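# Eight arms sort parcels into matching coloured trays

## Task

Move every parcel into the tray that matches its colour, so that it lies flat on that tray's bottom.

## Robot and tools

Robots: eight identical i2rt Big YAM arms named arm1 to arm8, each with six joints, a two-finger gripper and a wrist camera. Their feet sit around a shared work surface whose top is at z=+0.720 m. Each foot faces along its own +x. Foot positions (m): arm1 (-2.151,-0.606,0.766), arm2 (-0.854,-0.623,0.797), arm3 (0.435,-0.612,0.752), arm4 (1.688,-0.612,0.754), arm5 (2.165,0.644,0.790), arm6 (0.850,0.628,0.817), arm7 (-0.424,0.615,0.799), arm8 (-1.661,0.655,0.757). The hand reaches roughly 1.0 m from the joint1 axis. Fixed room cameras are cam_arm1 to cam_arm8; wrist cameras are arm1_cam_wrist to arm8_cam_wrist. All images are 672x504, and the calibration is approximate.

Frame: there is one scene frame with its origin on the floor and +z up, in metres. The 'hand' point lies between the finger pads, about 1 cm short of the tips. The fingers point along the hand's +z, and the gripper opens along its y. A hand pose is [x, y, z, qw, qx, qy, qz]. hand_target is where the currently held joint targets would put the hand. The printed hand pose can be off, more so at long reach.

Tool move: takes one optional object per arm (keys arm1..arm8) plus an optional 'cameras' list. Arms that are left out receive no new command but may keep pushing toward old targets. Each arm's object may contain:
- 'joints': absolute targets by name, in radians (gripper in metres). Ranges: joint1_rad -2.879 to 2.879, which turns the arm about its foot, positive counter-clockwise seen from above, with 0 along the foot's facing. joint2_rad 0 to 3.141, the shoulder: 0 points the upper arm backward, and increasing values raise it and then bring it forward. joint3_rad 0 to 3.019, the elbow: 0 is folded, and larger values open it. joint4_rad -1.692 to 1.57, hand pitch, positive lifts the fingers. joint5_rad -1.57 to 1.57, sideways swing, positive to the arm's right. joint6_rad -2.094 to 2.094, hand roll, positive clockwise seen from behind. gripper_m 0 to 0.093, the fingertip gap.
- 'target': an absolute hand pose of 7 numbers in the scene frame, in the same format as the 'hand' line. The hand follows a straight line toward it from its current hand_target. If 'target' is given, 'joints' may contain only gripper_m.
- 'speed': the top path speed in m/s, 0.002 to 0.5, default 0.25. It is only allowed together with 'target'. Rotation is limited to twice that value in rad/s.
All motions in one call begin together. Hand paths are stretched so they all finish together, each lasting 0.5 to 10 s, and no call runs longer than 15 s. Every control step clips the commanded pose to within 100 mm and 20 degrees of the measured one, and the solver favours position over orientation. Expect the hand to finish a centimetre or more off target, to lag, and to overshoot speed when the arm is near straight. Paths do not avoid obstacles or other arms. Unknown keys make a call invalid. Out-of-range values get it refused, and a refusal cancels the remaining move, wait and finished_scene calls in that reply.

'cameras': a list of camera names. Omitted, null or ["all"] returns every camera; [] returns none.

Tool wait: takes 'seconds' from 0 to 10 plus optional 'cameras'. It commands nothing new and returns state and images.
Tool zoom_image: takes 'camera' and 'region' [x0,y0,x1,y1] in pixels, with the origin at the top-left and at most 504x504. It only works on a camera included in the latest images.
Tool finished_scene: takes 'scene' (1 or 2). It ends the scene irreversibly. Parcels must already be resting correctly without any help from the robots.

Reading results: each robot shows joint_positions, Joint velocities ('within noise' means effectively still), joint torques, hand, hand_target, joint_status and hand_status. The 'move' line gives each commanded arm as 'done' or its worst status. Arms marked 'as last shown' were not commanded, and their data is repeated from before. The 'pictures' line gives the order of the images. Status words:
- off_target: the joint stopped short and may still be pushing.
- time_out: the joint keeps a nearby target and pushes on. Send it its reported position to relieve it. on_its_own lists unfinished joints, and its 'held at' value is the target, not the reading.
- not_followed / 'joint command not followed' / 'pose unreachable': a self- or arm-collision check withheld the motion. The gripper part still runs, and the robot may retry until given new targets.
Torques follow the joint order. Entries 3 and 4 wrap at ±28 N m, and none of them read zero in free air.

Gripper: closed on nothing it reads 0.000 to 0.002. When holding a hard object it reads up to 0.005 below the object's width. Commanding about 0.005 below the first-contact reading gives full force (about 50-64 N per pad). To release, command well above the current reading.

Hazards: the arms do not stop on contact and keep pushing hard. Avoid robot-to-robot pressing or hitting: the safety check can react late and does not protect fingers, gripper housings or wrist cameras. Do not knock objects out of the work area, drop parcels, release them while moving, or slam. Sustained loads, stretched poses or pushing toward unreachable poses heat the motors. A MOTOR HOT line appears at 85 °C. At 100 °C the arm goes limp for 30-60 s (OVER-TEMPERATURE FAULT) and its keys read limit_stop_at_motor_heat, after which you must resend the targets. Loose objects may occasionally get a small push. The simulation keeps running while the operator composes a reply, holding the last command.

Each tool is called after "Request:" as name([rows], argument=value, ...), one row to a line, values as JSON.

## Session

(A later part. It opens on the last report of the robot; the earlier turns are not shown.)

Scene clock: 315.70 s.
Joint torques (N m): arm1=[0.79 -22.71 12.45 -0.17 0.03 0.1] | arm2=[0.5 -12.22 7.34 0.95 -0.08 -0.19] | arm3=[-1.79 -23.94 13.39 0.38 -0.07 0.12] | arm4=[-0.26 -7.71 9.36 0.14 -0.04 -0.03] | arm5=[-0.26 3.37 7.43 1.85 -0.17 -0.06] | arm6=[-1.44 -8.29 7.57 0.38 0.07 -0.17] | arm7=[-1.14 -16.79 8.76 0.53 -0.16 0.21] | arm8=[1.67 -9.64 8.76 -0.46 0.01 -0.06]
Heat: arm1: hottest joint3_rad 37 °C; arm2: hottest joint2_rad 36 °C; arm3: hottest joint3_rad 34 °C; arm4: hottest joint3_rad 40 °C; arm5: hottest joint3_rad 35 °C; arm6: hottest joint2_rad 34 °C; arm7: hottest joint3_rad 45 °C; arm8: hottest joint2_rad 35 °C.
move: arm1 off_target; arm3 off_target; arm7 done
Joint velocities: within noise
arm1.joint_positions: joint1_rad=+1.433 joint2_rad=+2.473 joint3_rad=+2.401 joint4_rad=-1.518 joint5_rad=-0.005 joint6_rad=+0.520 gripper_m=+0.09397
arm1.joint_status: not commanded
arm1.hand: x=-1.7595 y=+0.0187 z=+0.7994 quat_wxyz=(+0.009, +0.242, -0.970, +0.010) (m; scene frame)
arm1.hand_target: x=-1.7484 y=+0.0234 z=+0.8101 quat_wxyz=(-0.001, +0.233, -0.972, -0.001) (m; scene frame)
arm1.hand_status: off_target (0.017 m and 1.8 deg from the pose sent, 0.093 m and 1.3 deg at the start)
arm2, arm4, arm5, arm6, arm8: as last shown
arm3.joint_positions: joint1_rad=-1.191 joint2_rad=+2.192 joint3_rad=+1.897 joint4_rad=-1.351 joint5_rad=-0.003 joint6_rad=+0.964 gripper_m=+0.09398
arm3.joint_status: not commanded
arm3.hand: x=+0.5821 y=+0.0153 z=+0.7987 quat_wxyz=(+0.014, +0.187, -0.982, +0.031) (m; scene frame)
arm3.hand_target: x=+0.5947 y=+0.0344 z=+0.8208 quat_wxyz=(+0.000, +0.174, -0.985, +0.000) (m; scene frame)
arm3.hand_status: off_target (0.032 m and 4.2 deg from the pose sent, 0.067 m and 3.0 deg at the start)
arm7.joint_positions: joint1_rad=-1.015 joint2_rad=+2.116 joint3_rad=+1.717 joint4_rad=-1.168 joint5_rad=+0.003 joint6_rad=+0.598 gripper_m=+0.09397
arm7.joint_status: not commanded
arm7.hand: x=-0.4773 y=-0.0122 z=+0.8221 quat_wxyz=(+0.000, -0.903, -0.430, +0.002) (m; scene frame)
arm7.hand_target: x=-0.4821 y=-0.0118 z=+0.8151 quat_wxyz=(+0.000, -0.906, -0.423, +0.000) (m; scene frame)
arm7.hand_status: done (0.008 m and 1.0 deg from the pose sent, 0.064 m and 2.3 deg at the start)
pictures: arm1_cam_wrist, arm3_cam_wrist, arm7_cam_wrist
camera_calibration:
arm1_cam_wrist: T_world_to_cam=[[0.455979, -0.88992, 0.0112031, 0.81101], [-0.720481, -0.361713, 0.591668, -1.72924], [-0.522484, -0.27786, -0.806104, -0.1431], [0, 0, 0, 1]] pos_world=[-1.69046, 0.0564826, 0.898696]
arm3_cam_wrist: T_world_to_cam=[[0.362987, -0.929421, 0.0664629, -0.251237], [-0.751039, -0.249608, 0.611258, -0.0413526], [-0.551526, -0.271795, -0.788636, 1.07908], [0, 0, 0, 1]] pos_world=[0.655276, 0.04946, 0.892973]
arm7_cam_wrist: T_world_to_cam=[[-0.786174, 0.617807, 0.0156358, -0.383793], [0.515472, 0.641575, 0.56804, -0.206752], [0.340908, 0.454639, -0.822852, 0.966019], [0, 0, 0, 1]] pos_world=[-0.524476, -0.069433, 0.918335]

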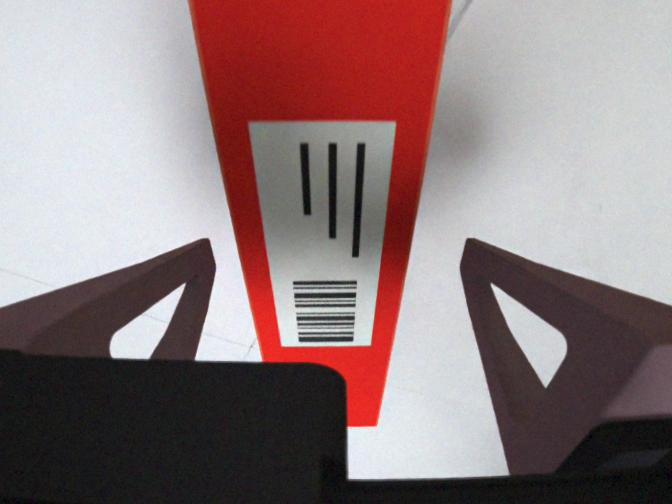

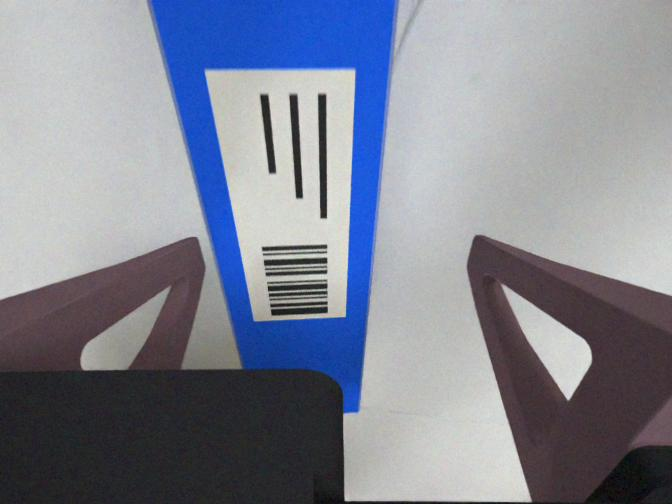

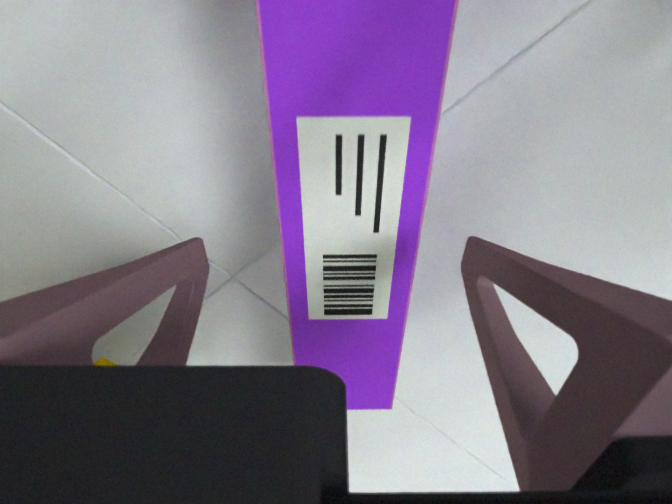

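Request:
move(arm1={"target":[-1.753,0.028,0.75,0,0.2334,-0.9724,0],"speed":0.12}, arm7={"target":[-0.483,-0.006,0.747,0,0.9063,0.4226,0],"speed":0.12}, arm3={"target":[0.585,0.041,0.763,0,0.1736,-0.9848,0],"speed":0.12}, cameras=["arm1_cam_wrist","arm7_cam_wrist","arm3_cam_wrist"])

Scene clock: 334.90 s.
Joint torques (N m): arm1=[1.03 -21.89 8.39 0.73 0.03 0.08] | arm2=[0.5 -12.22 7.34 0.95 -0.08 -0.19] | arm3=[-0.26 -23.77 9.01 0.54 -0.08 0.14] | arm4=[-0.26 -7.71 9.37 0.13 -0.04 -0.03] | arm5=[-0.62 3.08 7.47 1.84 -0.2 -0.03] | arm6=[-1.49 -8.23 7.54 0.36 0.07 -0.17] | arm7=[-1.2 -16.67 8.02 0.53 -0.16 0.17] | arm8=[1.67 -9.58 8.77 -0.42 0 -0.04]
Heat: arm1: hottest joint3_rad 40 °C; arm2: hottest joint3_rad 36 °C; arm3: hottest joint2_rad 34 °C; arm4: hottest joint3_rad 39 °C; arm5: hottest joint3_rad 35 °C; arm6: hottest joint2_rad 33 °C; arm7: hottest joint3_rad 42 °C; arm8: hottest joint2_rad 34 °C.
move: arm1 off_target; arm3 done; arm7 done
Joint velocities: within noise
arm1.joint_positions: joint1_rad=+1.433 joint2_rad=+2.499 joint3_rad=+2.368 joint4_rad=-1.419 joint5_rad=-0.005 joint6_rad=+0.529 gripper_m=+0.09397
arm1.joint_status: not commanded
arm1.hand: x=-1.7529 y=+0.0287 z=+0.7680 quat_wxyz=(-0.006, +0.238, -0.971, -0.004) (m; scene frame)
arm1.hand_target: x=-1.7533 y=+0.0277 z=+0.7502 quat_wxyz=(+0.000, +0.233, -0.972, +0.000) (m; scene frame)
arm1.hand_status: off_target (0.018 m and 1.0 deg from the pose sent, 0.051 m and 1.8 deg at the start)
arm2, arm4, arm6, arm8: as last shown
arm3.joint_positions: joint1_rad=-1.191 joint2_rad=+2.242 joint3_rad=+1.897 joint4_rad=-1.243 joint5_rad=-0.003 joint6_rad=+0.979 gripper_m=+0.09398
arm3.joint_status: not commanded
arm3.hand: x=+0.5871 y=+0.0361 z=+0.7657 quat_wxyz=(+0.002, +0.180, -0.984, +0.005) (m; scene frame)
arm3.hand_target: x=+0.5850 y=+0.0410 z=+0.7632 quat_wxyz=(+0.000, +0.174, -0.985, +0.000) (m; scene frame)
arm3.hand_status: done (0.006 m and 1.0 deg from the pose sent, 0.044 m and 4.2 deg at the start)
arm5.joint_positions: joint1_rad=+0.696 joint2_rad=+0.625 joint3_rad=+1.427 joint4_rad=-1.371 joint5_rad=+0.001 joint6_rad=-0.097 gripper_m=+0.09397
arm5.joint_status: not commanded
arm5.hand: x=+1.9563 y=+0.5455 z=+1.3379 quat_wxyz=(+0.078, +0.848, +0.232, -0.471) (m; scene frame)
arm5.hand_target: x=+1.9591 y=+0.5448 z=+1.3504 quat_wxyz=(+0.082, +0.840, +0.233, -0.483) (m; scene frame)
arm5.hand_status: not commanded
arm7.joint_positions: joint1_rad=-1.016 joint2_rad=+2.187 joint3_rad=+1.646 joint4_rad=-1.023 joint5_rad=+0.003 joint6_rad=+0.598 gripper_m=+0.09397
arm7.joint_status: not commanded
arm7.hand: x=-0.4777 y=-0.0078 z=+0.7553 quat_wxyz=(-0.001, -0.903, -0.430, +0.002) (m; scene frame)
arm7.hand_target: x=-0.4830 y=-0.0059 z=+0.7470 quat_wxyz=(+0.000, -0.906, -0.423, +0.000) (m; scene frame)
arm7.hand_status: done (0.010 m and 0.9 deg from the pose sent, 0.076 m and 1.0 deg at the start)
pictures: arm1_cam_wrist, arm3_cam_wrist, arm7_cam_wrist
camera_calibration:
arm1_cam_wrist: T_world_to_cam=[[0.448093, -0.893936, -0.00957248, 0.819528], [-0.736195, -0.375056, 0.563339, -1.70766], [-0.507179, -0.245381, -0.826171, -0.120863], [0, 0, 0, 1]] pos_world=[-1.68569, 0.0624803, 0.869981]
arm3_cam_wrist: T_world_to_cam=[[0.348744, -0.937017, 0.0194295, -0.186896], [-0.763026, -0.271827, 0.586431, 0.0146188], [-0.544214, -0.219339, -0.809766, 1.07146], [0, 0, 0, 1]] pos_world=[0.659437, 0.0638626, 0.862691]
arm7_cam_wrist: T_world_to_cam=[[-0.785464, 0.618745, 0.0141699, -0.384286], [0.516336, 0.642495, 0.566214, -0.169572], [0.341238, 0.452057, -0.824137, 0.910315], [0, 0, 0, 1]] pos_world=[-0.524921, -0.0647905, 0.851683]

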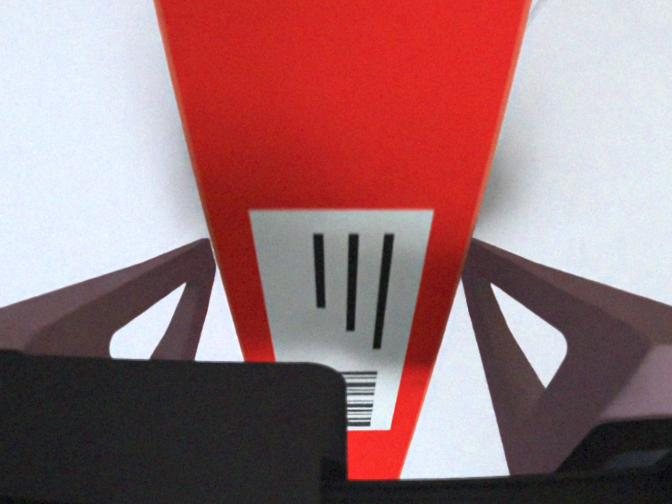

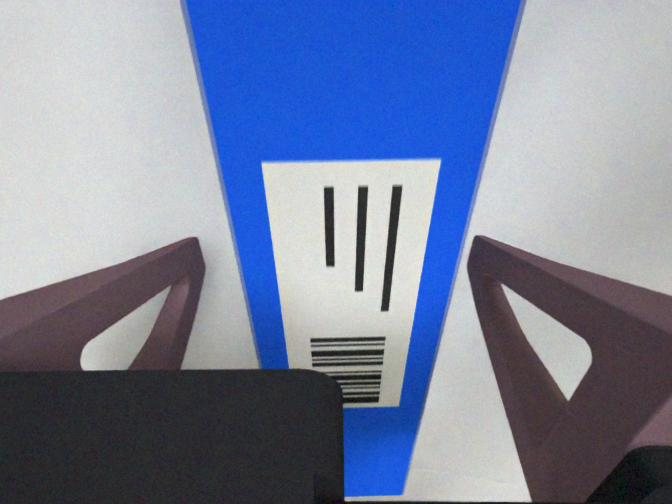

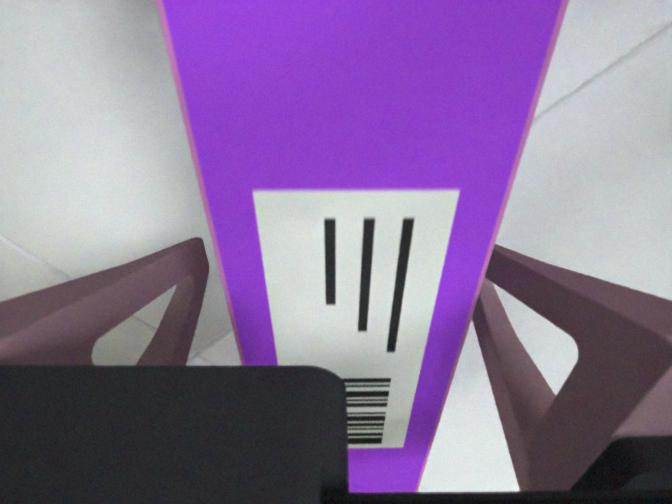

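Request:
move(arm1={"joints":{"gripper_m":0.045}}, arm7={"joints":{"gripper_m":0.045}}, arm3={"joints":{"gripper_m":0.045}}, cameras=[])

Request:
move(arm1={"target":[-1.755,0.028,0.87,0,0.2334,-0.9724,0]}, arm7={"target":[-0.483,-0.006,0.87,0,0.9063,0.4226,0]}, arm3={"target":[0.585,0.041,0.88,0,0.1736,-0.9848,0]}, cameras=[])

Request:
move(arm1={"target":[-1.939,-0.267,0.88,0,0.2334,-0.9724,0],"speed":0.35}, arm7={"target":[-0.459,0.217,0.88,0,0.9063,0.4226,0],"speed":0.35}, arm3={"target":[0.532,-0.224,0.88,0,0.1736,-0.9848,0],"speed":0.35}, cameras=[])

Request:
move(arm1={"joints":{"joint1_rad":-1.545}}, arm7={"joints":{"joint1_rad":2.147}}, arm3={"joints":{"joint1_rad":2.103}}, cameras=["cam_arm1","cam_arm3","cam_arm7"])

Scene clock: 362.87 s.
Joint torques (N m): arm1=[0.91 -21.83 8.25 0.81 0 0.06] | arm2=[0.5 -12.22 7.34 0.95 -0.08 -0.19] | arm3=[-0.32 -23.71 9.01 0.53 -0.08 0.13] | arm4=[-0.26 -7.71 9.35 0.13 -0.04 -0.03] | arm5=[0.03 2.96 7.5 1.78 -0.19 -0.05] | arm6=[-1.44 -8.29 7.54 0.36 0.07 -0.18] | arm7=[-1.2 -16.79 8.09 0.53 -0.13 0.18] | arm8=[1.85 -9.41 8.83 -0.51 0.01 -0.04]
Heat: arm1: hottest joint3_rad 38 °C; arm2: hottest joint3_rad 35 °C; arm3: hottest joint2_rad 36 °C; arm4: hottest joint3_rad 39 °C; arm5: hottest joint3_rad 35 °C; arm6: hottest joint2_rad 33 °C; arm7: hottest joint3_rad 39 °C; arm8: hottest joint3_rad 33 °C.
move: arm1 off_target; arm3 off_target; arm7 off_target
Joint velocities: within noise
arm1.joint_positions: joint1_rad=+1.433 joint2_rad=+2.499 joint3_rad=+2.368 joint4_rad=-1.419 joint5_rad=-0.005 joint6_rad=+0.530 gripper_m=+0.05897
arm1.joint_status: gripper_m off_target (ended at +0.05900, target +0.04500)
arm1.hand: x=-1.7529 y=+0.0287 z=+0.7680 quat_wxyz=(-0.006, +0.237, -0.971, -0.004) (m; scene frame)
arm1.hand_target: x=-1.7533 y=+0.0277 z=+0.7502 quat_wxyz=(+0.000, +0.233, -0.972, +0.000) (m; scene frame)
arm1.hand_status: not commanded
arm2, arm4, arm5, arm6, arm8: as last shown
arm3.joint_positions: joint1_rad=-1.191 joint2_rad=+2.242 joint3_rad=+1.897 joint4_rad=-1.243 joint5_rad=-0.003 joint6_rad=+0.980 gripper_m=+0.05866
arm3.joint_status: gripper_m off_target (ended at +0.05869, target +0.04500)
arm3.hand: x=+0.5871 y=+0.0363 z=+0.7657 quat_wxyz=(+0.002, +0.179, -0.984, +0.005) (m; scene frame)
arm3.hand_target: x=+0.5850 y=+0.0410 z=+0.7632 quat_wxyz=(+0.000, +0.174, -0.985, +0.000) (m; scene frame)
arm3.hand_status: not commanded
arm7.joint_positions: joint1_rad=-1.017 joint2_rad=+2.187 joint3_rad=+1.646 joint4_rad=-1.023 joint5_rad=+0.002 joint6_rad=+0.598 gripper_m=+0.05973
arm7.joint_status: gripper_m off_target (ended at +0.05977, target +0.04500)
arm7.hand: x=-0.4779 y=-0.0078 z=+0.7553 quat_wxyz=(-0.001, -0.903, -0.429, +0.002) (m; scene frame)
arm7.hand_target: x=-0.4831 y=-0.0059 z=+0.7470 quat_wxyz=(+0.000, -0.906, -0.423, +0.000) (m; scene frame)
arm7.hand_status: not commanded
pictures: none
No camera images: "cameras" was empty.

Scene clock: 364.30 s.
Joint torques (N m): arm1=[1.32 -22.07 12.51 -0.16 0.02 0.07] | arm2=[0.5 -12.22 7.34 0.95 -0.08 -0.19] | arm3=[-0.32 -24.64 13.87 -0.39 -0.1 0.13] | arm4=[-0.26 -7.71 9.36 0.13 -0.04 -0.03] | arm5=[0.26 2.9 7.54 1.74 -0.18 -0.08] | arm6=[-1.44 -8.29 7.54 0.38 0.07 -0.18] | arm7=[-1.2 -16.32 14 -0.36 -0.1 0.17] | arm8=[1.9 -9.7 8.8 -0.39 0.01 -0.04]
Heat: arm1: hottest joint3_rad 38 °C; arm2: hottest joint3_rad 35 °C; arm3: hottest joint2_rad 36 °C; arm4: hottest joint3_rad 39 °C; arm5: hottest joint3_rad 35 °C; arm6: hottest joint2_rad 33 °C; arm7: hottest joint3_rad 39 °C; arm8: hottest joint3_rad 33 °C.
move: arm1 done; arm3 off_target; arm7 off_target
Joint velocities: within noise
arm1.joint_positions: joint1_rad=+1.433 joint2_rad=+2.468 joint3_rad=+2.566 joint4_rad=-1.673 joint5_rad=-0.005 joint6_rad=+0.531 gripper_m=+0.05897
arm1.joint_status: not commanded
arm1.hand: x=-1.7588 y=+0.0209 z=+0.8661 quat_wxyz=(+0.003, +0.237, -0.971, +0.005) (m; scene frame)
arm1.hand_target: x=-1.7554 y=+0.0274 z=+0.8697 quat_wxyz=(-0.002, +0.233, -0.972, -0.002) (m; scene frame)
arm1.hand_status: done (0.009 m and 0.8 deg from the pose sent, 0.102 m and 1.0 deg at the start; a joint's target at an end of its range on 17 of 43 steps)
arm2, arm4, arm5, arm6, arm8: as last shown
arm3.joint_positions: joint1_rad=-1.191 joint2_rad=+2.184 joint3_rad=+2.013 joint4_rad=-1.470 joint5_rad=-0.004 joint6_rad=+0.980 gripper_m=+0.05866
arm3.joint_status: not commanded
arm3.hand: x=+0.5840 y=+0.0249 z=+0.8467 quat_wxyz=(+0.012, +0.179, -0.983, +0.029) (m; scene frame)
arm3.hand_target: x=+0.5845 y=+0.0393 z=+0.8800 quat_wxyz=(+0.000, +0.174, -0.985, +0.000) (m; scene frame)
arm3.hand_status: off_target (0.037 m and 3.7 deg from the pose sent, 0.115 m and 0.9 deg at the start; pose on its path clipped on 2 of 43 steps)
arm7.joint_positions: joint1_rad=-1.017 joint2_rad=+2.052 joint3_rad=+1.693 joint4_rad=-1.248 joint5_rad=+0.001 joint6_rad=+0.598 gripper_m=+0.05973
arm7.joint_status: not commanded
arm7.hand: x=-0.4761 y=+0.0110 z=+0.8523 quat_wxyz=(+0.017, -0.903, -0.429, -0.009) (m; scene frame)
arm7.hand_target: x=-0.4830 y=-0.0051 z=+0.8704 quat_wxyz=(+0.000, -0.906, -0.423, +0.000) (m; scene frame)
arm7.hand_status: off_target (0.025 m and 2.4 deg from the pose sent, 0.115 m and 0.9 deg at the start)
pictures: none
No camera images: "cameras" was empty.

Scene clock: 366.23 s.
Joint torques (N m): arm1=[0.79 -10.34 7.2 0.64 0.02 0.07] | arm2=[0.5 -12.22 7.34 0.95 -0.08 -0.19] | arm3=[-1.73 -14.62 8.54 0.5 -0.05 -0.08] | arm4=[-0.26 -7.71 9.36 0.13 -0.04 -0.03] | arm5=[-0.56 2.78 7.35 1.8 -0.19 -0.04] | arm6=[-1.49 -8.35 7.54 0.39 0.07 -0.17] | arm7=[-0.56 -10.75 7.77 0.43 -0.12 0.2] | arm8=[1.67 -9.52 8.81 -0.36 0.02 -0.03]
Heat: arm1: hottest joint3_rad 37 °C; arm2: hottest joint3_rad 35 °C; arm3: hottest joint2_rad 35 °C; arm4: hottest joint3_rad 39 °C; arm5: hottest joint3_rad 35 °C; arm6: hottest joint2_rad 33 °C; arm7: hottest joint3_rad 39 °C; arm8: hottest joint3_rad 33 °C.
move: arm1 done; arm3 off_target; arm7 done
Joint velocities: within noise
arm1.joint_positions: joint1_rad=+1.433 joint2_rad=+1.462 joint3_rad=+1.059 joint4_rad=-1.168 joint5_rad=-0.005 joint6_rad=+0.531 gripper_m=+0.05899
arm1.joint_status: not commanded
arm1.hand: x=-1.9395 y=-0.2663 z=+0.8819 quat_wxyz=(+0.001, +0.237, -0.971, +0.003) (m; scene frame)
arm1.hand_target: x=-1.9390 y=-0.2669 z=+0.8800 quat_wxyz=(+0.000, +0.233, -0.972, +0.000) (m; scene frame)
arm1.hand_status: done (0.002 m and 0.6 deg from the pose sent, 0.340 m and 0.8 deg at the start)
arm2, arm4, arm5, arm6, arm8: as last shown
arm3.joint_positions: joint1_rad=-1.194 joint2_rad=+1.484 joint3_rad=+1.076 joint4_rad=-1.207 joint5_rad=-0.004 joint6_rad=+0.980 gripper_m=+0.05866
arm3.joint_status: not commanded
arm3.hand: x=+0.5262 y=-0.2268 z=+0.8708 quat_wxyz=(+0.007, +0.178, -0.984, +0.017) (m; scene frame)
arm3.hand_target: x=+0.5320 y=-0.2241 z=+0.8801 quat_wxyz=(+0.000, +0.173, -0.985, +0.000) (m; scene frame)
arm3.hand_status: off_target (0.011 m and 2.2 deg from the pose sent, 0.256 m and 3.7 deg at the start)
arm7.joint_positions: joint1_rad=-1.017 joint2_rad=+1.518 joint3_rad=+1.009 joint4_rad=-1.074 joint5_rad=+0.001 joint6_rad=+0.602 gripper_m=+0.05973
arm7.joint_status: not commanded
arm7.hand: x=-0.4585 y=+0.2159 z=+0.8786 quat_wxyz=(+0.007, -0.904, -0.428, -0.003) (m; scene frame)
arm7.hand_target: x=-0.4590 y=+0.2169 z=+0.8801 quat_wxyz=(+0.000, -0.906, -0.423, +0.000) (m; scene frame)
arm7.hand_status: done (0.002 m and 1.1 deg from the pose sent, 0.208 m and 2.4 deg at the start)
pictures: none
No camera images: "cameras" was empty.

Scene clock: 369.43 s.
Joint torques (N m): arm1=[1.61 -9.82 7.31 0.55 0.01 0.04] | arm2=[0.5 -12.22 7.34 0.95 -0.08 -0.19] | arm3=[-1.44 -14.68 8.46 0.31 0.01 -0.09] | arm4=[-0.26 -7.71 9.36 0.13 -0.04 -0.03] | arm5=[-0.56 2.84 7.42 1.73 -0.21 -0.08] | arm6=[-1.49 -8.35 7.54 0.34 0.07 -0.17] | arm7=[-0.85 -10.87 7.79 0.34 0.07 0.19] | arm8=[1.9 -9.76 8.81 -0.44 0.01 -0.04]
Heat: arm1: hottest joint3_rad 37 °C; arm2: hottest joint3_rad 35 °C; arm3: hottest joint2_rad 35 °C; arm4: hottest joint3_rad 38 °C; arm5: hottest joint3_rad 35 °C; arm6: hottest joint2_rad 33 °C; arm7: hottest joint3_rad 39 °C; arm8: hottest joint3_rad 33 °C.
move: arm1 done; arm3 done; arm7 done
Joint velocities: within noise
arm1.joint_positions: joint1_rad=-1.553 joint2_rad=+1.462 joint3_rad=+1.059 joint4_rad=-1.163 joint5_rad=-0.006 joint6_rad=+0.531 gripper_m=+0.05901
arm1.joint_status: all done
arm1.hand: x=-2.3096 y=-0.9733 z=+0.8880 quat_wxyz=(-0.009, -0.950, -0.312, +0.000) (m; scene frame)
arm1.hand_target: x=-2.3057 y=-0.9734 z=+0.8861 quat_wxyz=(-0.011, -0.950, -0.313, -0.001) (m; scene frame)
arm1.hand_status: not commanded
arm2, arm4, arm5, arm6, arm8: as last shown
arm3.joint_positions: joint1_rad=+2.113 joint2_rad=+1.484 joint3_rad=+1.076 joint4_rad=-1.202 joint5_rad=-0.005 joint6_rad=+0.980 gripper_m=+0.05865
arm3.joint_status: all done
arm3.hand: x=+0.4080 y=-1.0091 z=+0.8655 quat_wxyz=(-0.020, +0.966, +0.258, +0.012) (m; scene frame)
arm3.hand_target: x=+0.4035 y=-1.0117 z=+0.8748 quat_wxyz=(-0.005, +0.967, +0.255, +0.006) (m; scene frame)
arm3.hand_status: not commanded
arm7.joint_positions: joint1_rad=+2.152 joint2_rad=+1.518 joint3_rad=+1.009 joint4_rad=-1.069 joint5_rad=-0.003 joint6_rad=+0.603 gripper_m=+0.05974
arm7.joint_status: all done
arm7.hand: x=-0.4003 y=+1.0154 z=+0.8807 quat_wxyz=(+0.003, +0.439, -0.898, +0.001) (m; scene frame)
arm7.hand_target: x=-0.3980 y=+1.0131 z=+0.8822 quat_wxyz=(-0.001, +0.434, -0.901, -0.003) (m; scene frame)
arm7.hand_status: not commanded
pictures: cam_arm1, cam_arm3, cam_arm7

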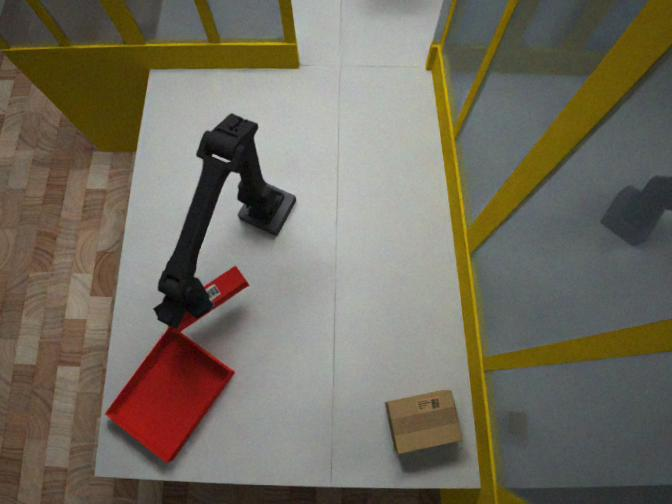

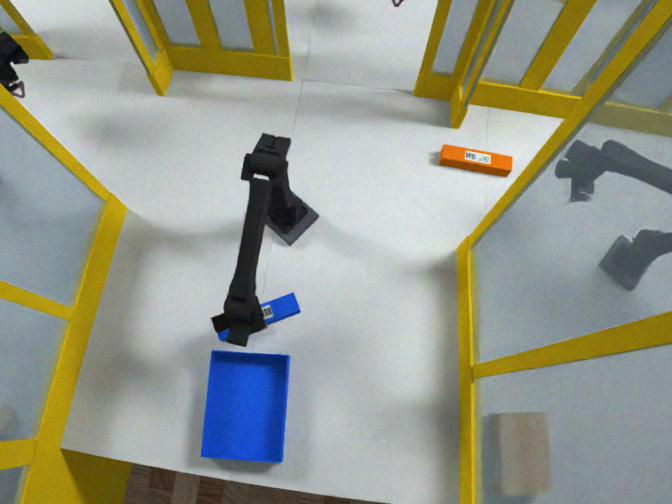

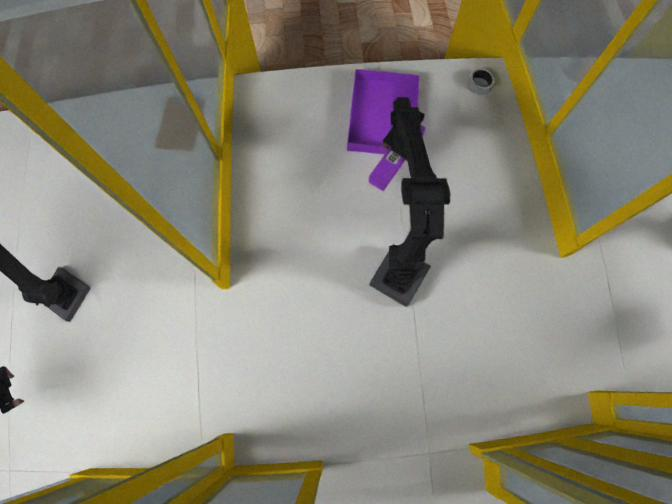

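Request:
move(arm1={"target":[-2.421,-1.252,0.91,0,0.8829,0.4695,0],"speed":0.3}, arm7={"target":[-0.380,1.316,0.92,0,0.6361,-0.7716,0],"speed":0.3}, arm3={"target":[0.380,-1.306,0.92,0,0.6756,0.7373,0],"speed":0.3}, cameras=["cam_arm1","cam_arm3","cam_arm7"])

Scene clock: 380.50 s.
Joint torques (N m): arm1=[2.43 -20.13 12.72 -0.27 0.2 -0.06] | arm2=[0.5 -12.22 7.34 0.95 -0.08 -0.19] | arm3=[-1.14 -24.82 14.52 -0.03 -0.11 -0.25] | arm4=[-0.26 -7.71 9.36 0.13 -0.04 -0.03] | arm5=[0.09 3.14 7.54 1.83 -0.21 -0.04] | arm6=[-1.44 -8.29 7.56 0.39 0.07 -0.18] | arm7=[-0.44 -17.9 15.66 -0.42 0.05 0.03] | arm8=[1.67 -9.41 8.84 -0.44 0 -0.04]
Heat: arm1: hottest joint3_rad 37 °C; arm2: hottest joint3_rad 35 °C; arm3: hottest joint2_rad 34 °C; arm4: hottest joint3_rad 38 °C; arm5: hottest joint3_rad 35 °C; arm6: hottest joint3_rad 33 °C; arm7: hottest joint3_rad 39 °C; arm8: hottest joint3_rad 33 °C.
move: arm1 off_target; arm3 off_target; arm7 off_target
Joint velocities: within noise
arm1.joint_positions: joint1_rad=-1.551 joint2_rad=+2.257 joint3_rad=+2.255 joint4_rad=-1.594 joint5_rad=+0.004 joint6_rad=+0.210 gripper_m=+0.05901
arm1.joint_status: not commanded
arm1.hand: x=-2.4242 y=-1.2386 z=+0.9056 quat_wxyz=(+0.004, -0.888, -0.460, -0.007) (m; scene frame)
arm1.hand_target: x=-2.4208 y=-1.2513 z=+0.9098 quat_wxyz=(+0.000, -0.883, -0.469, +0.000) (m; scene frame)
arm1.hand_status: off_target (0.014 m and 1.5 deg from the pose sent, 0.301 m and 19.7 deg at the start)
arm2.joint_positions: joint1_rad=-1.453 joint2_rad=+1.395 joint3_rad=+1.027 joint4_rad=-1.217 joint5_rad=+0.003 joint6_rad=+0.172 gripper_m=+0.08993
arm2.joint_status: not commanded
arm2.hand: x=-0.6595 y=-0.3024 z=+0.9295 quat_wxyz=(+0.005, +0.415, -0.910, +0.005) (m; scene frame)
arm2.hand_target: x=-0.6600 y=-0.3000 z=+0.9301 quat_wxyz=(+0.000, +0.422, -0.906, +0.000) (m; scene frame)
arm2.hand_status: not commanded
arm3.joint_positions: joint1_rad=+2.113 joint2_rad=+2.236 joint3_rad=+2.281 joint4_rad=-1.644 joint5_rad=+0.005 joint6_rad=-0.147 gripper_m=+0.05863
arm3.joint_status: not commanded
arm3.hand: x=+0.3865 y=-1.2945 z=+0.9056 quat_wxyz=(-0.011, +0.679, +0.734, +0.013) (m; scene frame)
arm3.hand_target: x=+0.3799 y=-1.3050 z=+0.9198 quat_wxyz=(+0.000, +0.676, +0.737, -0.001) (m; scene frame)
arm3.hand_status: off_target (0.020 m and 2.0 deg from the pose sent, 0.303 m and 65.1 deg at the start)
arm4.joint_positions: joint1_rad=+1.726 joint2_rad=+1.289 joint3_rad=+1.045 joint4_rad=-1.329 joint5_rad=+0.012 joint6_rad=-0.459 gripper_m=+0.08991
arm4.joint_status: not commanded
arm4.hand: x=+1.3761 y=-0.4500 z=+0.9311 quat_wxyz=(+0.000, +1.000, -0.002, -0.003) (m; scene frame)
arm4.hand_target: x=+1.3800 y=-0.4500 z=+0.9300 quat_wxyz=(+0.000, +1.000, +0.000, +0.000) (m; scene frame)
arm4.hand_status: not commanded
arm5: as last shown
arm6.joint_positions: joint1_rad=-1.370 joint2_rad=+1.387 joint3_rad=+0.946 joint4_rad=-1.156 joint5_rad=+0.001 joint6_rad=+0.803 gripper_m=+0.08988
arm6.joint_status: not commanded
arm6.hand: x=+0.7047 y=+0.3008 z=+0.9237 quat_wxyz=(+0.011, -0.985, -0.175, -0.007) (m; scene frame)
arm6.hand_target: x=+0.7001 y=+0.3000 z=+0.9300 quat_wxyz=(+0.000, -0.985, -0.174, +0.000) (m; scene frame)
arm6.hand_status: not commanded
arm7.joint_positions: joint1_rad=+2.152 joint2_rad=+2.262 joint3_rad=+2.192 joint4_rad=-1.538 joint5_rad=-0.002 joint6_rad=+0.139 gripper_m=+0.05973
arm7.joint_status: not commanded
arm7.hand: x=-0.3835 y=+1.3007 z=+0.9077 quat_wxyz=(+0.013, +0.634, -0.773, +0.012) (m; scene frame)
arm7.hand_target: x=-0.3800 y=+1.3149 z=+0.9200 quat_wxyz=(-0.001, +0.636, -0.772, -0.001) (m; scene frame)
arm7.hand_status: off_target (0.020 m and 2.0 deg from the pose sent, 0.304 m and 26.9 deg at the start)
arm8.joint_positions: joint1_rad=+0.444 joint2_rad=+1.320 joint3_rad=+1.064 joint4_rad=-1.312 joint5_rad=+0.000 joint6_rad=+0.938 gripper_m=+0.08992
arm8.joint_status: not commanded
arm8.hand: x=-1.7201 y=+0.2964 z=+0.9294 quat_wxyz=(-0.002, -0.972, -0.233, +0.000) (m; scene frame)
arm8.hand_target: x=-1.7200 y=+0.2999 z=+0.9301 quat_wxyz=(+0.000, -0.972, -0.233, +0.000) (m; scene frame)
arm8.hand_status: not commanded
pictures: cam_arm1, cam_arm3, cam_arm7

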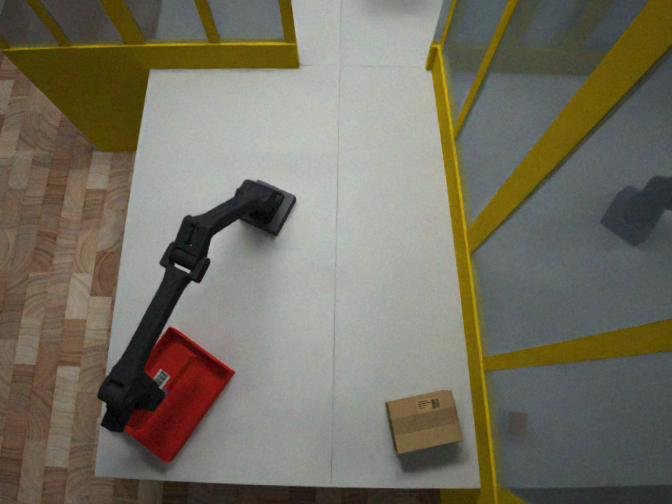

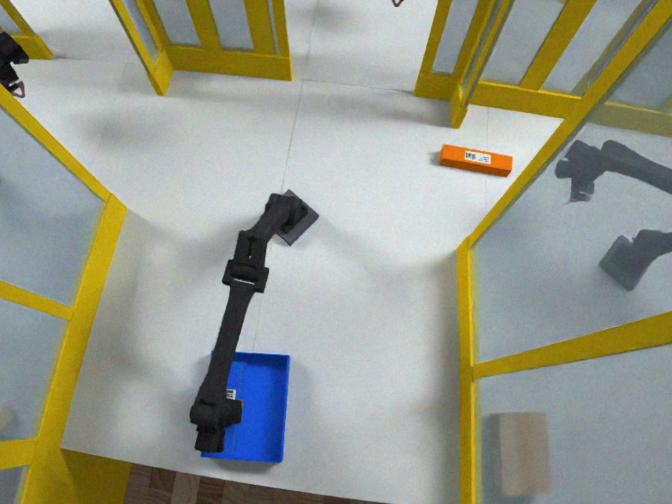

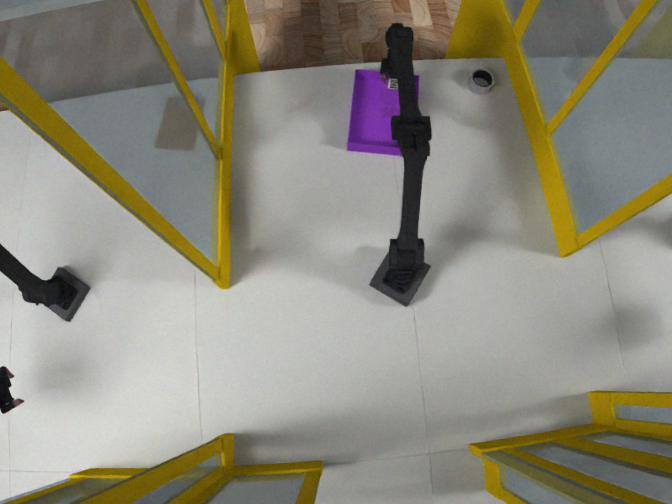

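Request:
move(arm1={"target":[-2.421,-1.252,0.752,0,0.8829,0.4695,0],"speed":0.12}, arm7={"target":[-0.380,1.316,0.762,0,0.6361,-0.7716,0],"speed":0.12}, arm3={"target":[0.380,-1.306,0.765,0,0.6756,0.7373,0],"speed":0.12}, cameras=["cam_arm1","cam_arm7","cam_arm3"])

Scene clock: 415.50 s.
Joint torques (N m): arm1=[2.37 -20.42 7.98 0.85 0.17 -0.08] | arm2=[0.5 -12.22 7.34 0.95 -0.08 -0.19] | arm3=[-1.38 -25.05 9.22 0.54 -0.12 -0.22] | arm4=[-0.26 -7.71 9.36 0.14 -0.04 -0.03] | arm5=[0.03 2.84 7.38 1.77 -0.16 0] | arm6=[-1.49 -8.23 7.57 0.38 0.07 -0.17] | arm7=[-0.56 -15.68 7.31 0.58 -0.12 0.04] | arm8=[1.73 -9.58 8.77 -0.39 0.01 -0.04]
Heat: arm1: hottest joint3_rad 43 °C; arm2: hottest joint3_rad 35 °C; arm3: hottest joint3_rad 36 °C; arm4: hottest joint3_rad 38 °C; arm5: hottest joint3_rad 36 °C; arm6: hottest joint3_rad 33 °C; arm7: hottest joint3_rad 48 °C; arm8: hottest joint3_rad 33 °C.
move: arm1 off_target; arm3 done; arm7 off_target
Joint velocities: within noise
arm1.joint_positions: joint1_rad=-1.550 joint2_rad=+2.341 joint3_rad=+2.043 joint4_rad=-1.267 joint5_rad=+0.005 joint6_rad=+0.208 gripper_m=+0.05901
arm1.joint_status: not commanded
arm1.hand: x=-2.4278 y=-1.2502 z=+0.7686 quat_wxyz=(-0.005, -0.887, -0.461, +0.005) (m; scene frame)
arm1.hand_target: x=-2.4209 y=-1.2516 z=+0.7522 quat_wxyz=(+0.000, -0.883, -0.469, +0.000) (m; scene frame)
arm1.hand_status: off_target (0.018 m and 1.3 deg from the pose sent, 0.154 m and 1.5 deg at the start)
arm2, arm4, arm5, arm6, arm8: as last shown
arm3.joint_positions: joint1_rad=+2.113 joint2_rad=+2.299 joint3_rad=+2.033 joint4_rad=-1.307 joint5_rad=+0.005 joint6_rad=-0.149 gripper_m=+0.05863
arm3.joint_status: not commanded
arm3.hand: x=+0.3866 y=-1.3029 z=+0.7694 quat_wxyz=(-0.002, +0.678, +0.735, +0.003) (m; scene frame)
arm3.hand_target: x=+0.3799 y=-1.3058 z=+0.7651 quat_wxyz=(+0.000, +0.676, +0.737, +0.000) (m; scene frame)
arm3.hand_status: done (0.009 m and 0.6 deg from the pose sent, 0.141 m and 2.0 deg at the start)
arm7.joint_positions: joint1_rad=+2.152 joint2_rad=+2.327 joint3_rad=+2.053 joint4_rad=-1.227 joint5_rad=+0.002 joint6_rad=+0.139 gripper_m=+0.05973
arm7.joint_status: not commanded
arm7.hand: x=-0.3813 y=+1.3296 z=+0.8119 quat_wxyz=(-0.025, +0.634, -0.773, -0.026) (m; scene frame)
arm7.hand_target: x=-0.3802 y=+1.3139 z=+0.7640 quat_wxyz=(+0.000, +0.636, -0.772, +0.000) (m; scene frame)
arm7.hand_status: off_target (0.052 m and 4.2 deg from the pose sent, 0.147 m and 2.0 deg at the start)
pictures: cam_arm1, cam_arm3, cam_arm7

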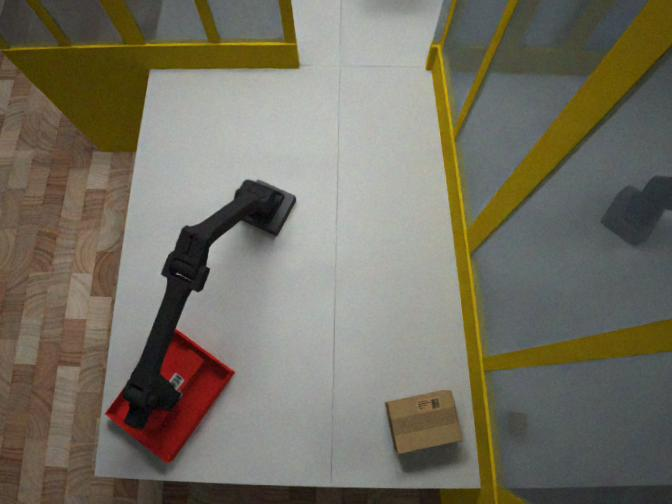

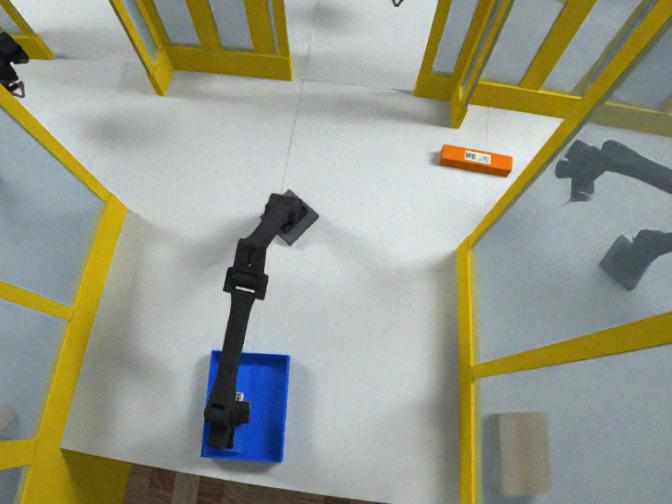

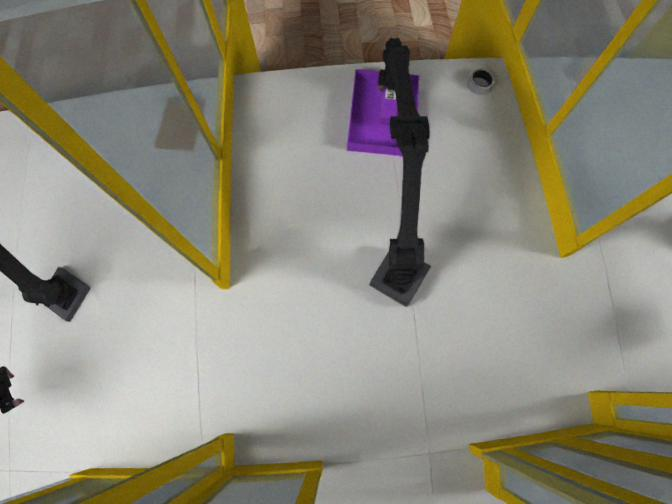

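Request:
move(arm7={"target":[-0.386,1.285,0.90,0,0.6361,-0.7716,0],"speed":0.15}, arm1={"joints":{"gripper_m":0.09}}, arm3={"joints":{"gripper_m":0.09}}, cameras=["cam_arm7","arm7_cam_wrist","arm3_cam_wrist","arm1_cam_wrist"])

Scene clock: 425.93 s.
Joint torques (N m): arm1=[2.43 -20.54 7.92 0.7 0.15 -0.07] | arm2=[0.44 -12.22 7.34 0.95 -0.08 -0.19] | arm3=[-1.08 -24.35 9.2 0.55 -0.14 -0.22] | arm4=[-0.21 -7.71 9.36 0.13 -0.04 -0.03] | arm5=[-0.44 2.84 7.46 1.92 -0.19 -0.03] | arm6=[-1.44 -8.35 7.56 0.38 0.07 -0.17] | arm7=[-0.03 -18.96 10.59 -0.34 -0.11 0.1] | arm8=[1.67 -9.58 8.87 -0.43 0.02 -0.04]
Heat: arm1: hottest joint3_rad 40 °C; arm2: hottest joint3_rad 35 °C; arm3: hottest joint2_rad 35 °C; arm4: hottest joint3_rad 38 °C; arm5: hottest joint3_rad 36 °C; arm6: hottest joint3_rad 33 °C; arm7: hottest joint3_rad 46 °C; arm8: hottest joint3_rad 33 °C.
move: arm1 done; arm3 done; arm7 done
Joint velocities: within noise
arm1.joint_positions: joint1_rad=-1.550 joint2_rad=+2.341 joint3_rad=+2.043 joint4_rad=-1.267 joint5_rad=+0.005 joint6_rad=+0.208 gripper_m=+0.08990
arm1.joint_status: all done
arm1.hand: x=-2.4278 y=-1.2502 z=+0.7686 quat_wxyz=(-0.005, -0.887, -0.461, +0.005) (m; scene frame)
arm1.hand_target: x=-2.4209 y=-1.2516 z=+0.7522 quat_wxyz=(+0.000, -0.883, -0.469, +0.000) (m; scene frame)
arm1.hand_status: not commanded
arm2, arm4, arm5, arm6, arm8: as last shown
arm3.joint_positions: joint1_rad=+2.113 joint2_rad=+2.299 joint3_rad=+2.033 joint4_rad=-1.307 joint5_rad=+0.005 joint6_rad=-0.149 gripper_m=+0.08997
arm3.joint_status: all done
arm3.hand: x=+0.3866 y=-1.3029 z=+0.7694 quat_wxyz=(-0.002, +0.678, +0.735, +0.003) (m; scene frame)
arm3.hand_target: x=+0.3799 y=-1.3058 z=+0.7651 quat_wxyz=(+0.000, +0.676, +0.737, +0.000) (m; scene frame)
arm3.hand_status: not commanded
arm7.joint_positions: joint1_rad=+2.152 joint2_rad=+2.188 joint3_rad=+2.022 joint4_rad=-1.412 joint5_rad=+0.002 joint6_rad=+0.139 gripper_m=+0.05973
arm7.joint_status: not commanded
arm7.hand: x=-0.3839 y=+1.2846 z=+0.8919 quat_wxyz=(+0.001, +0.634, -0.773, +0.002) (m; scene frame)
arm7.hand_target: x=-0.3859 y=+1.2849 z=+0.8999 quat_wxyz=(+0.000, +0.636, -0.772, +0.000) (m; scene frame)
arm7.hand_status: done (0.008 m and 0.4 deg from the pose sent, 0.099 m and 4.2 deg at the start)
pictures: arm1_cam_wrist, arm3_cam_wrist, arm7_cam_wrist, cam_arm7
camera_calibration:
arm1_cam_wrist: T_world_to_cam=[[-0.809723, 0.586734, -0.00956533, -1.22389], [0.480327, 0.672064, 0.563575, 1.57786], [0.337097, 0.451745, -0.826009, 2.14462], [0, 0, 0, 1]] pos_world=[-2.47184, -1.31115, 0.870526]
arm3_cam_wrist: T_world_to_cam=[[-0.997107, -0.0755045, 0.00875038, 0.279232], [-0.0559466, 0.806966, 0.587943, 0.626523], [-0.0514535, 0.585752, -0.808855, 1.52942], [0, 0, 0, 1]] pos_world=[0.39217, -1.38036, 0.86628]
arm7_cam_wrist: T_world_to_cam=[[0.98351, -0.180198, 0.0154093, 0.592087], [-0.156204, -0.803419, 0.574559, 0.466007], [-0.0911544, -0.567491, -0.818318, 1.5451], [0, 0, 0, 1]] pos_world=[-0.368688, 1.35792, 0.987514]

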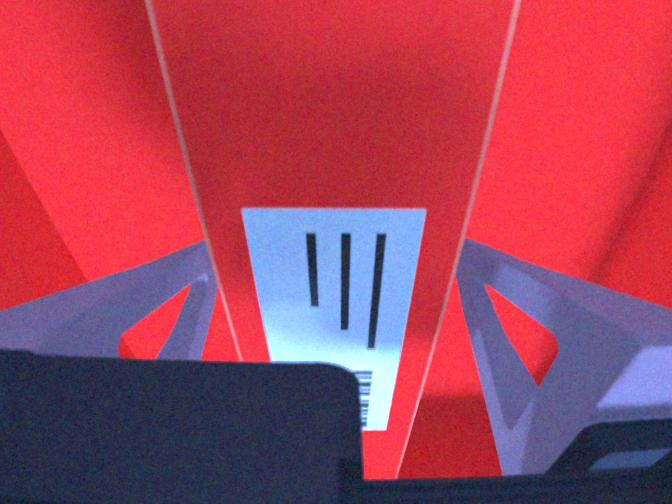

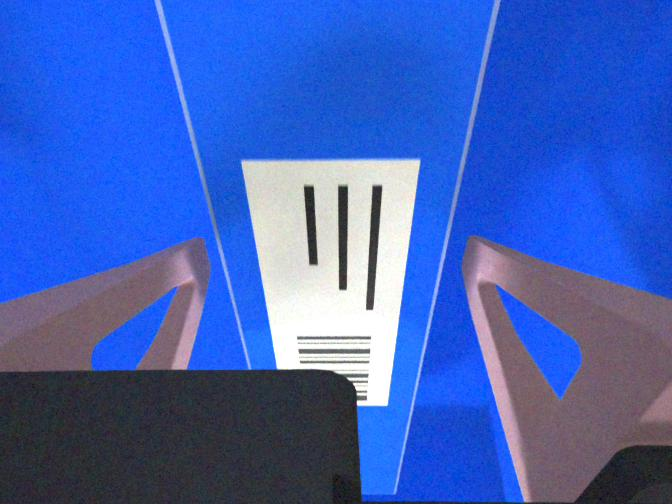

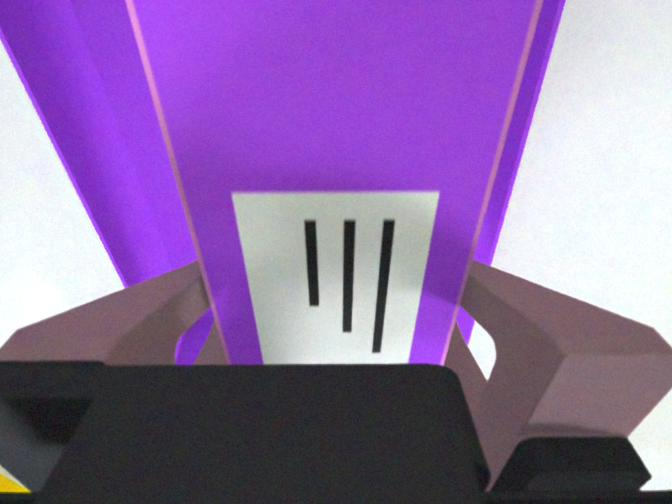

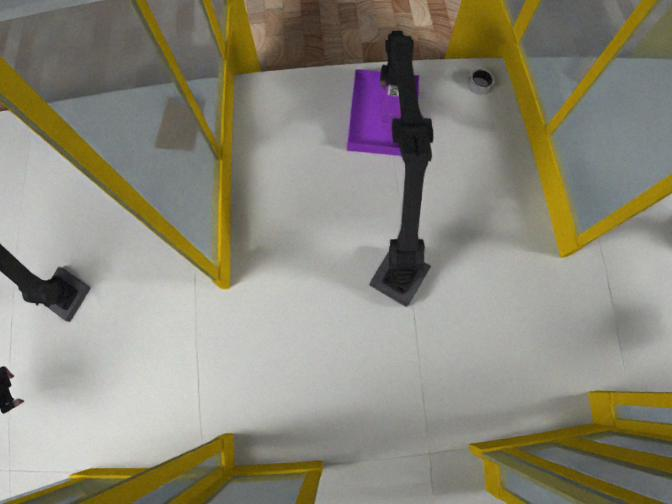

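Request:
move(arm7={"target":[-0.397,1.304,0.84,0,0.6361,-0.7716,0],"speed":0.12}, arm1={"target":[-2.421,-1.245,0.90,0,0.8829,0.4695,0],"speed":0.2}, arm3={"target":[0.383,-1.29,0.90,0,0.6756,0.7373,0],"speed":0.2}, cameras=["arm7_cam_wrist"])

Request:
move(arm3={"target":[0.42,-1.01,0.90,0,0.6756,0.7373,0],"speed":0.4}, arm1={"target":[-2.28,-0.98,0.90,0,0.8829,0.4695,0],"speed":0.4}, cameras=["cam_arm1","cam_arm3"])

Request:
move(arm3={"joints":{"joint1_rad":-2.077}}, cameras=[])

Scene clock: 452.83 s.
Joint torques (N m): arm1=[1.96 -19.84 12.25 -0.23 0.16 -0.08] | arm2=[0.5 -12.22 7.34 0.95 -0.08 -0.19] | arm3=[-0.91 -25.05 14.02 -0.29 -0.11 -0.19] | arm4=[-0.26 -7.71 9.36 0.13 -0.04 -0.03] | arm5=[-0.15 3.08 7.47 1.95 -0.23 -0.05] | arm6=[-1.49 -8.29 7.57 0.36 0.07 -0.17] | arm7=[0.44 -18.37 11.1 0.51 -0.11 0.2] | arm8=[1.73 -9.88 8.88 -0.47 0.01 -0.05]
Heat: arm1: hottest joint2_rad 37 °C; arm2: hottest joint3_rad 35 °C; arm3: hottest joint2_rad 37 °C; arm4: hottest joint3_rad 38 °C; arm5: hottest joint3_rad 36 °C; arm6: hottest joint3_rad 33 °C; arm7: hottest joint3_rad 42 °C; arm8: hottest joint3_rad 33 °C.
move: arm1 off_target; arm3 off_target; arm7 done
Joint velocities: within noise
arm1.joint_positions: joint1_rad=-1.550 joint2_rad=+2.232 joint3_rad=+2.189 joint4_rad=-1.549 joint5_rad=+0.005 joint6_rad=+0.206 gripper_m=+0.08990
arm1.joint_status: not commanded
arm1.hand: x=-2.4217 y=-1.2338 z=+0.8971 quat_wxyz=(+0.003, -0.887, -0.462, -0.005) (m; scene frame)
arm1.hand_target: x=-2.4207 y=-1.2445 z=+0.8999 quat_wxyz=(+0.000, -0.883, -0.469, +0.000) (m; scene frame)
arm1.hand_status: off_target (0.012 m and 1.2 deg from the pose sent, 0.132 m and 1.3 deg at the start)
arm2, arm4, arm6, arm8: as last shown
arm3.joint_positions: joint1_rad=+2.113 joint2_rad=+2.192 joint3_rad=+2.115 joint4_rad=-1.543 joint5_rad=+0.005 joint6_rad=-0.149 gripper_m=+0.08997
arm3.joint_status: not commanded
arm3.hand: x=+0.3878 y=-1.2770 z=+0.8712 quat_wxyz=(-0.017, +0.678, +0.735, +0.022) (m; scene frame)
arm3.hand_target: x=+0.3830 y=-1.2886 z=+0.9001 quat_wxyz=(+0.000, +0.676, +0.737, -0.001) (m; scene frame)
arm3.hand_status: off_target (0.032 m and 3.2 deg from the pose sent, 0.131 m and 0.6 deg at the start)
arm5.joint_positions: joint1_rad=+0.696 joint2_rad=+0.625 joint3_rad=+1.427 joint4_rad=-1.371 joint5_rad=+0.001 joint6_rad=-0.097 gripper_m=+0.09397
arm5.joint_status: not commanded
arm5.hand: x=+1.9563 y=+0.5455 z=+1.3379 quat_wxyz=(+0.078, +0.848, +0.232, -0.471) (m; scene frame)
arm5.hand_target: x=+1.9591 y=+0.5448 z=+1.3504 quat_wxyz=(+0.082, +0.840, +0.233, -0.483) (m; scene frame)
arm5.hand_status: not commanded
arm7.joint_positions: joint1_rad=+2.164 joint2_rad=+2.266 joint3_rad=+2.022 joint4_rad=-1.348 joint5_rad=+0.002 joint6_rad=+0.145 gripper_m=+0.05973
arm7.joint_status: not commanded
arm7.hand: x=-0.3911 y=+1.2958 z=+0.8404 quat_wxyz=(+0.006, +0.636, -0.772, +0.007) (m; scene frame)
arm7.hand_target: x=-0.3971 y=+1.3038 z=+0.8402 quat_wxyz=(+0.000, +0.636, -0.772, +0.000) (m; scene frame)
arm7.hand_status: done (0.010 m and 1.1 deg from the pose sent, 0.057 m and 0.4 deg at the start)
pictures: arm7_cam_wrist
camera_calibration:
arm7_cam_wrist: T_world_to_cam=[[0.984335, -0.175462, 0.0172505, 0.594625], [-0.152185, -0.796177, 0.585613, 0.486395], [-0.0890182, -0.579065, -0.810407, 1.51795], [0, 0, 0, 1]] pos_world=[-0.376164, 1.37058, 0.935059]

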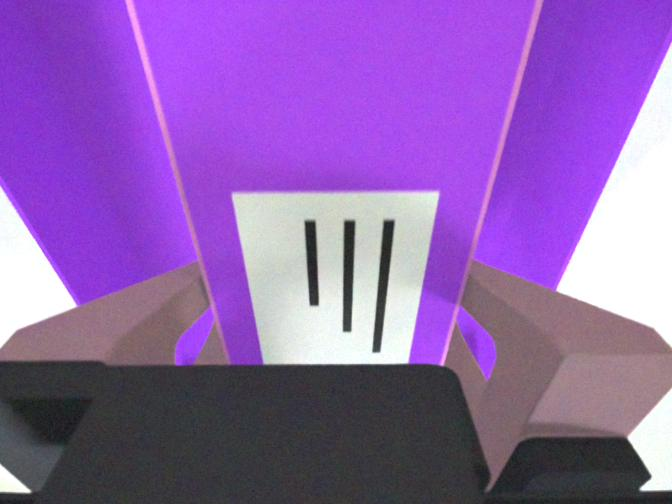

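Scene clock: 454.53 s.
Joint torques (N m): arm1=[2.02 -10.05 7.24 0.8 0.16 0.09] | arm2=[0.5 -12.22 7.34 0.95 -0.08 -0.19] | arm3=[0.56 -13.98 8.66 0.5 -0.14 0.17] | arm4=[-0.26 -7.71 9.36 0.13 -0.04 -0.03] | arm5=[-0.62 3.19 7.27 1.88 -0.18 -0.04] | arm6=[-1.44 -8.41 7.57 0.38 0.07 -0.17] | arm7=[0.44 -18.43 11.11 0.49 -0.11 0.2] | arm8=[1.96 -9.47 8.85 -0.49 0.01 -0.04]
Heat: arm1: hottest joint2_rad 37 °C; arm2: hottest joint3_rad 35 °C; arm3: hottest joint2_rad 37 °C; arm4: hottest joint3_rad 38 °C; arm5: hottest joint3_rad 36 °C; arm6: hottest joint3_rad 33 °C; arm7: hottest joint3_rad 42 °C; arm8: hottest joint3_rad 33 °C.
move: arm1 done; arm3 done
Joint velocities: within noise
arm1.joint_positions: joint1_rad=-1.484 joint2_rad=+1.448 joint3_rad=+1.087 joint4_rad=-1.222 joint5_rad=+0.005 joint6_rad=+0.259 gripper_m=+0.08990
arm1.joint_status: not commanded
arm1.hand: x=-2.2843 y=-0.9792 z=+0.9032 quat_wxyz=(+0.001, -0.884, -0.468, -0.002) (m; scene frame)
arm1.hand_target: x=-2.2801 y=-0.9799 z=+0.9000 quat_wxyz=(+0.000, -0.883, -0.469, +0.000) (m; scene frame)
arm1.hand_status: done (0.005 m and 0.3 deg from the pose sent, 0.291 m and 1.2 deg at the start)
arm2, arm4, arm5, arm6, arm7, arm8: as last shown
arm3.joint_positions: joint1_rad=+2.134 joint2_rad=+1.440 joint3_rad=+1.106 joint4_rad=-1.263 joint5_rad=+0.005 joint6_rad=-0.137 gripper_m=+0.08997
arm3.joint_status: not commanded
arm3.hand: x=+0.4144 y=-1.0064 z=+0.8933 quat_wxyz=(-0.010, +0.675, +0.738, +0.012) (m; scene frame)
arm3.hand_target: x=+0.4199 y=-1.0100 z=+0.9001 quat_wxyz=(+0.000, +0.676, +0.737, +0.000) (m; scene frame)
arm3.hand_status: done (0.009 m and 1.8 deg from the pose sent, 0.270 m and 3.2 deg at the start)
arm4.joint_positions: joint1_rad=+1.726 joint2_rad=+1.289 joint3_rad=+1.045 joint4_rad=-1.329 joint5_rad=+0.012 joint6_rad=-0.460 gripper_m=+0.08991
arm7.joint_positions: joint1_rad=+2.164 joint2_rad=+2.266 joint3_rad=+2.022 joint4_rad=-1.348 joint5_rad=+0.002 joint6_rad=+0.146 gripper_m=+0.05973
pictures: cam_arm1, cam_arm3

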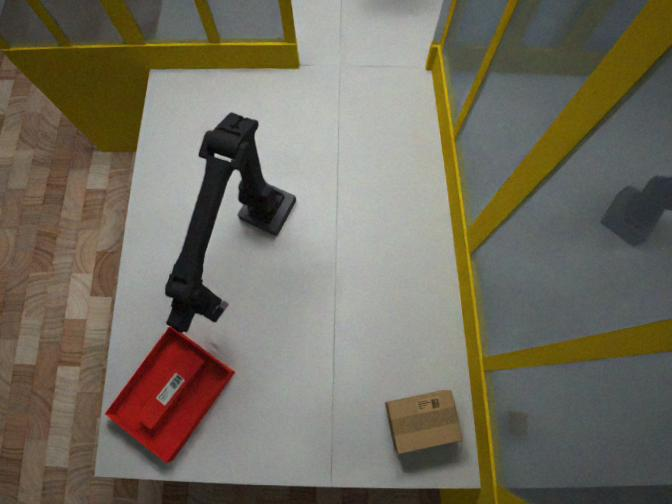

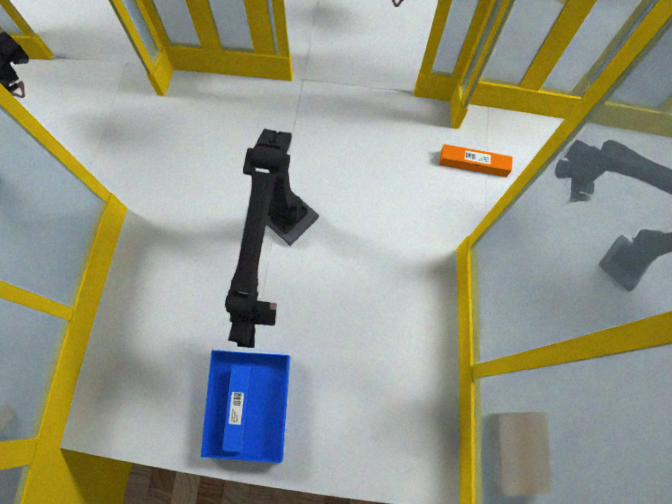

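Scene clock: 458.27 s.
Joint torques (N m): arm1=[2.26 -9.88 7.3 0.69 0.14 0.08] | arm2=[0.5 -12.22 7.32 0.95 -0.08 -0.19] | arm3=[0.32 -13.74 8.75 0.43 -0.19 0.1] | arm4=[-0.26 -7.71 9.35 0.13 -0.04 -0.03] | arm5=[0.03 3.37 7.49 1.87 -0.22 -0.08] | arm6=[-1.44 -8.29 7.56 0.36 0.07 -0.18] | arm7=[0.5 -18.37 11.1 0.49 -0.11 0.2] | arm8=[1.9 -9.47 8.83 -0.4 0.01 -0.04]
Heat: arm1: hottest joint2_rad 36 °C; arm2: hottest joint3_rad 35 °C; arm3: hottest joint2_rad 37 °C; arm4: hottest joint3_rad 38 °C; arm5: hottest joint3_rad 36 °C; arm6: hottest joint3_rad 33 °C; arm7: hottest joint3_rad 42 °C; arm8: hottest joint3_rad 33 °C.
move: arm3 done
Joint velocities: within noise
arm1, arm2, arm4, arm5, arm6, arm7, arm8: as last shown
arm1.joint_positions: joint1_rad=-1.484 joint2_rad=+1.448 joint3_rad=+1.087 joint4_rad=-1.222 joint5_rad=+0.005 joint6_rad=+0.260 gripper_m=+0.08990
arm1.hand_target: x=-2.2801 y=-0.9799 z=+0.9000 quat_wxyz=(+0.000, -0.883, -0.470, +0.000) (m; scene frame)
arm3.joint_positions: joint1_rad=-2.087 joint2_rad=+1.440 joint3_rad=+1.106 joint4_rad=-1.258 joint5_rad=+0.006 joint6_rad=-0.135 gripper_m=+0.09002
arm3.joint_status: all done
arm3.hand: x=+0.7924 y=-0.4442 z=+0.8987 quat_wxyz=(+0.006, +0.285, -0.958, +0.003) (m; scene frame)
arm3.hand_target: x=+0.7923 y=-0.4394 z=+0.9055 quat_wxyz=(-0.007, +0.284, -0.959, +0.000) (m; scene frame)
arm3.hand_status: not commanded
pictures: none
No camera images: "cameras" was empty.


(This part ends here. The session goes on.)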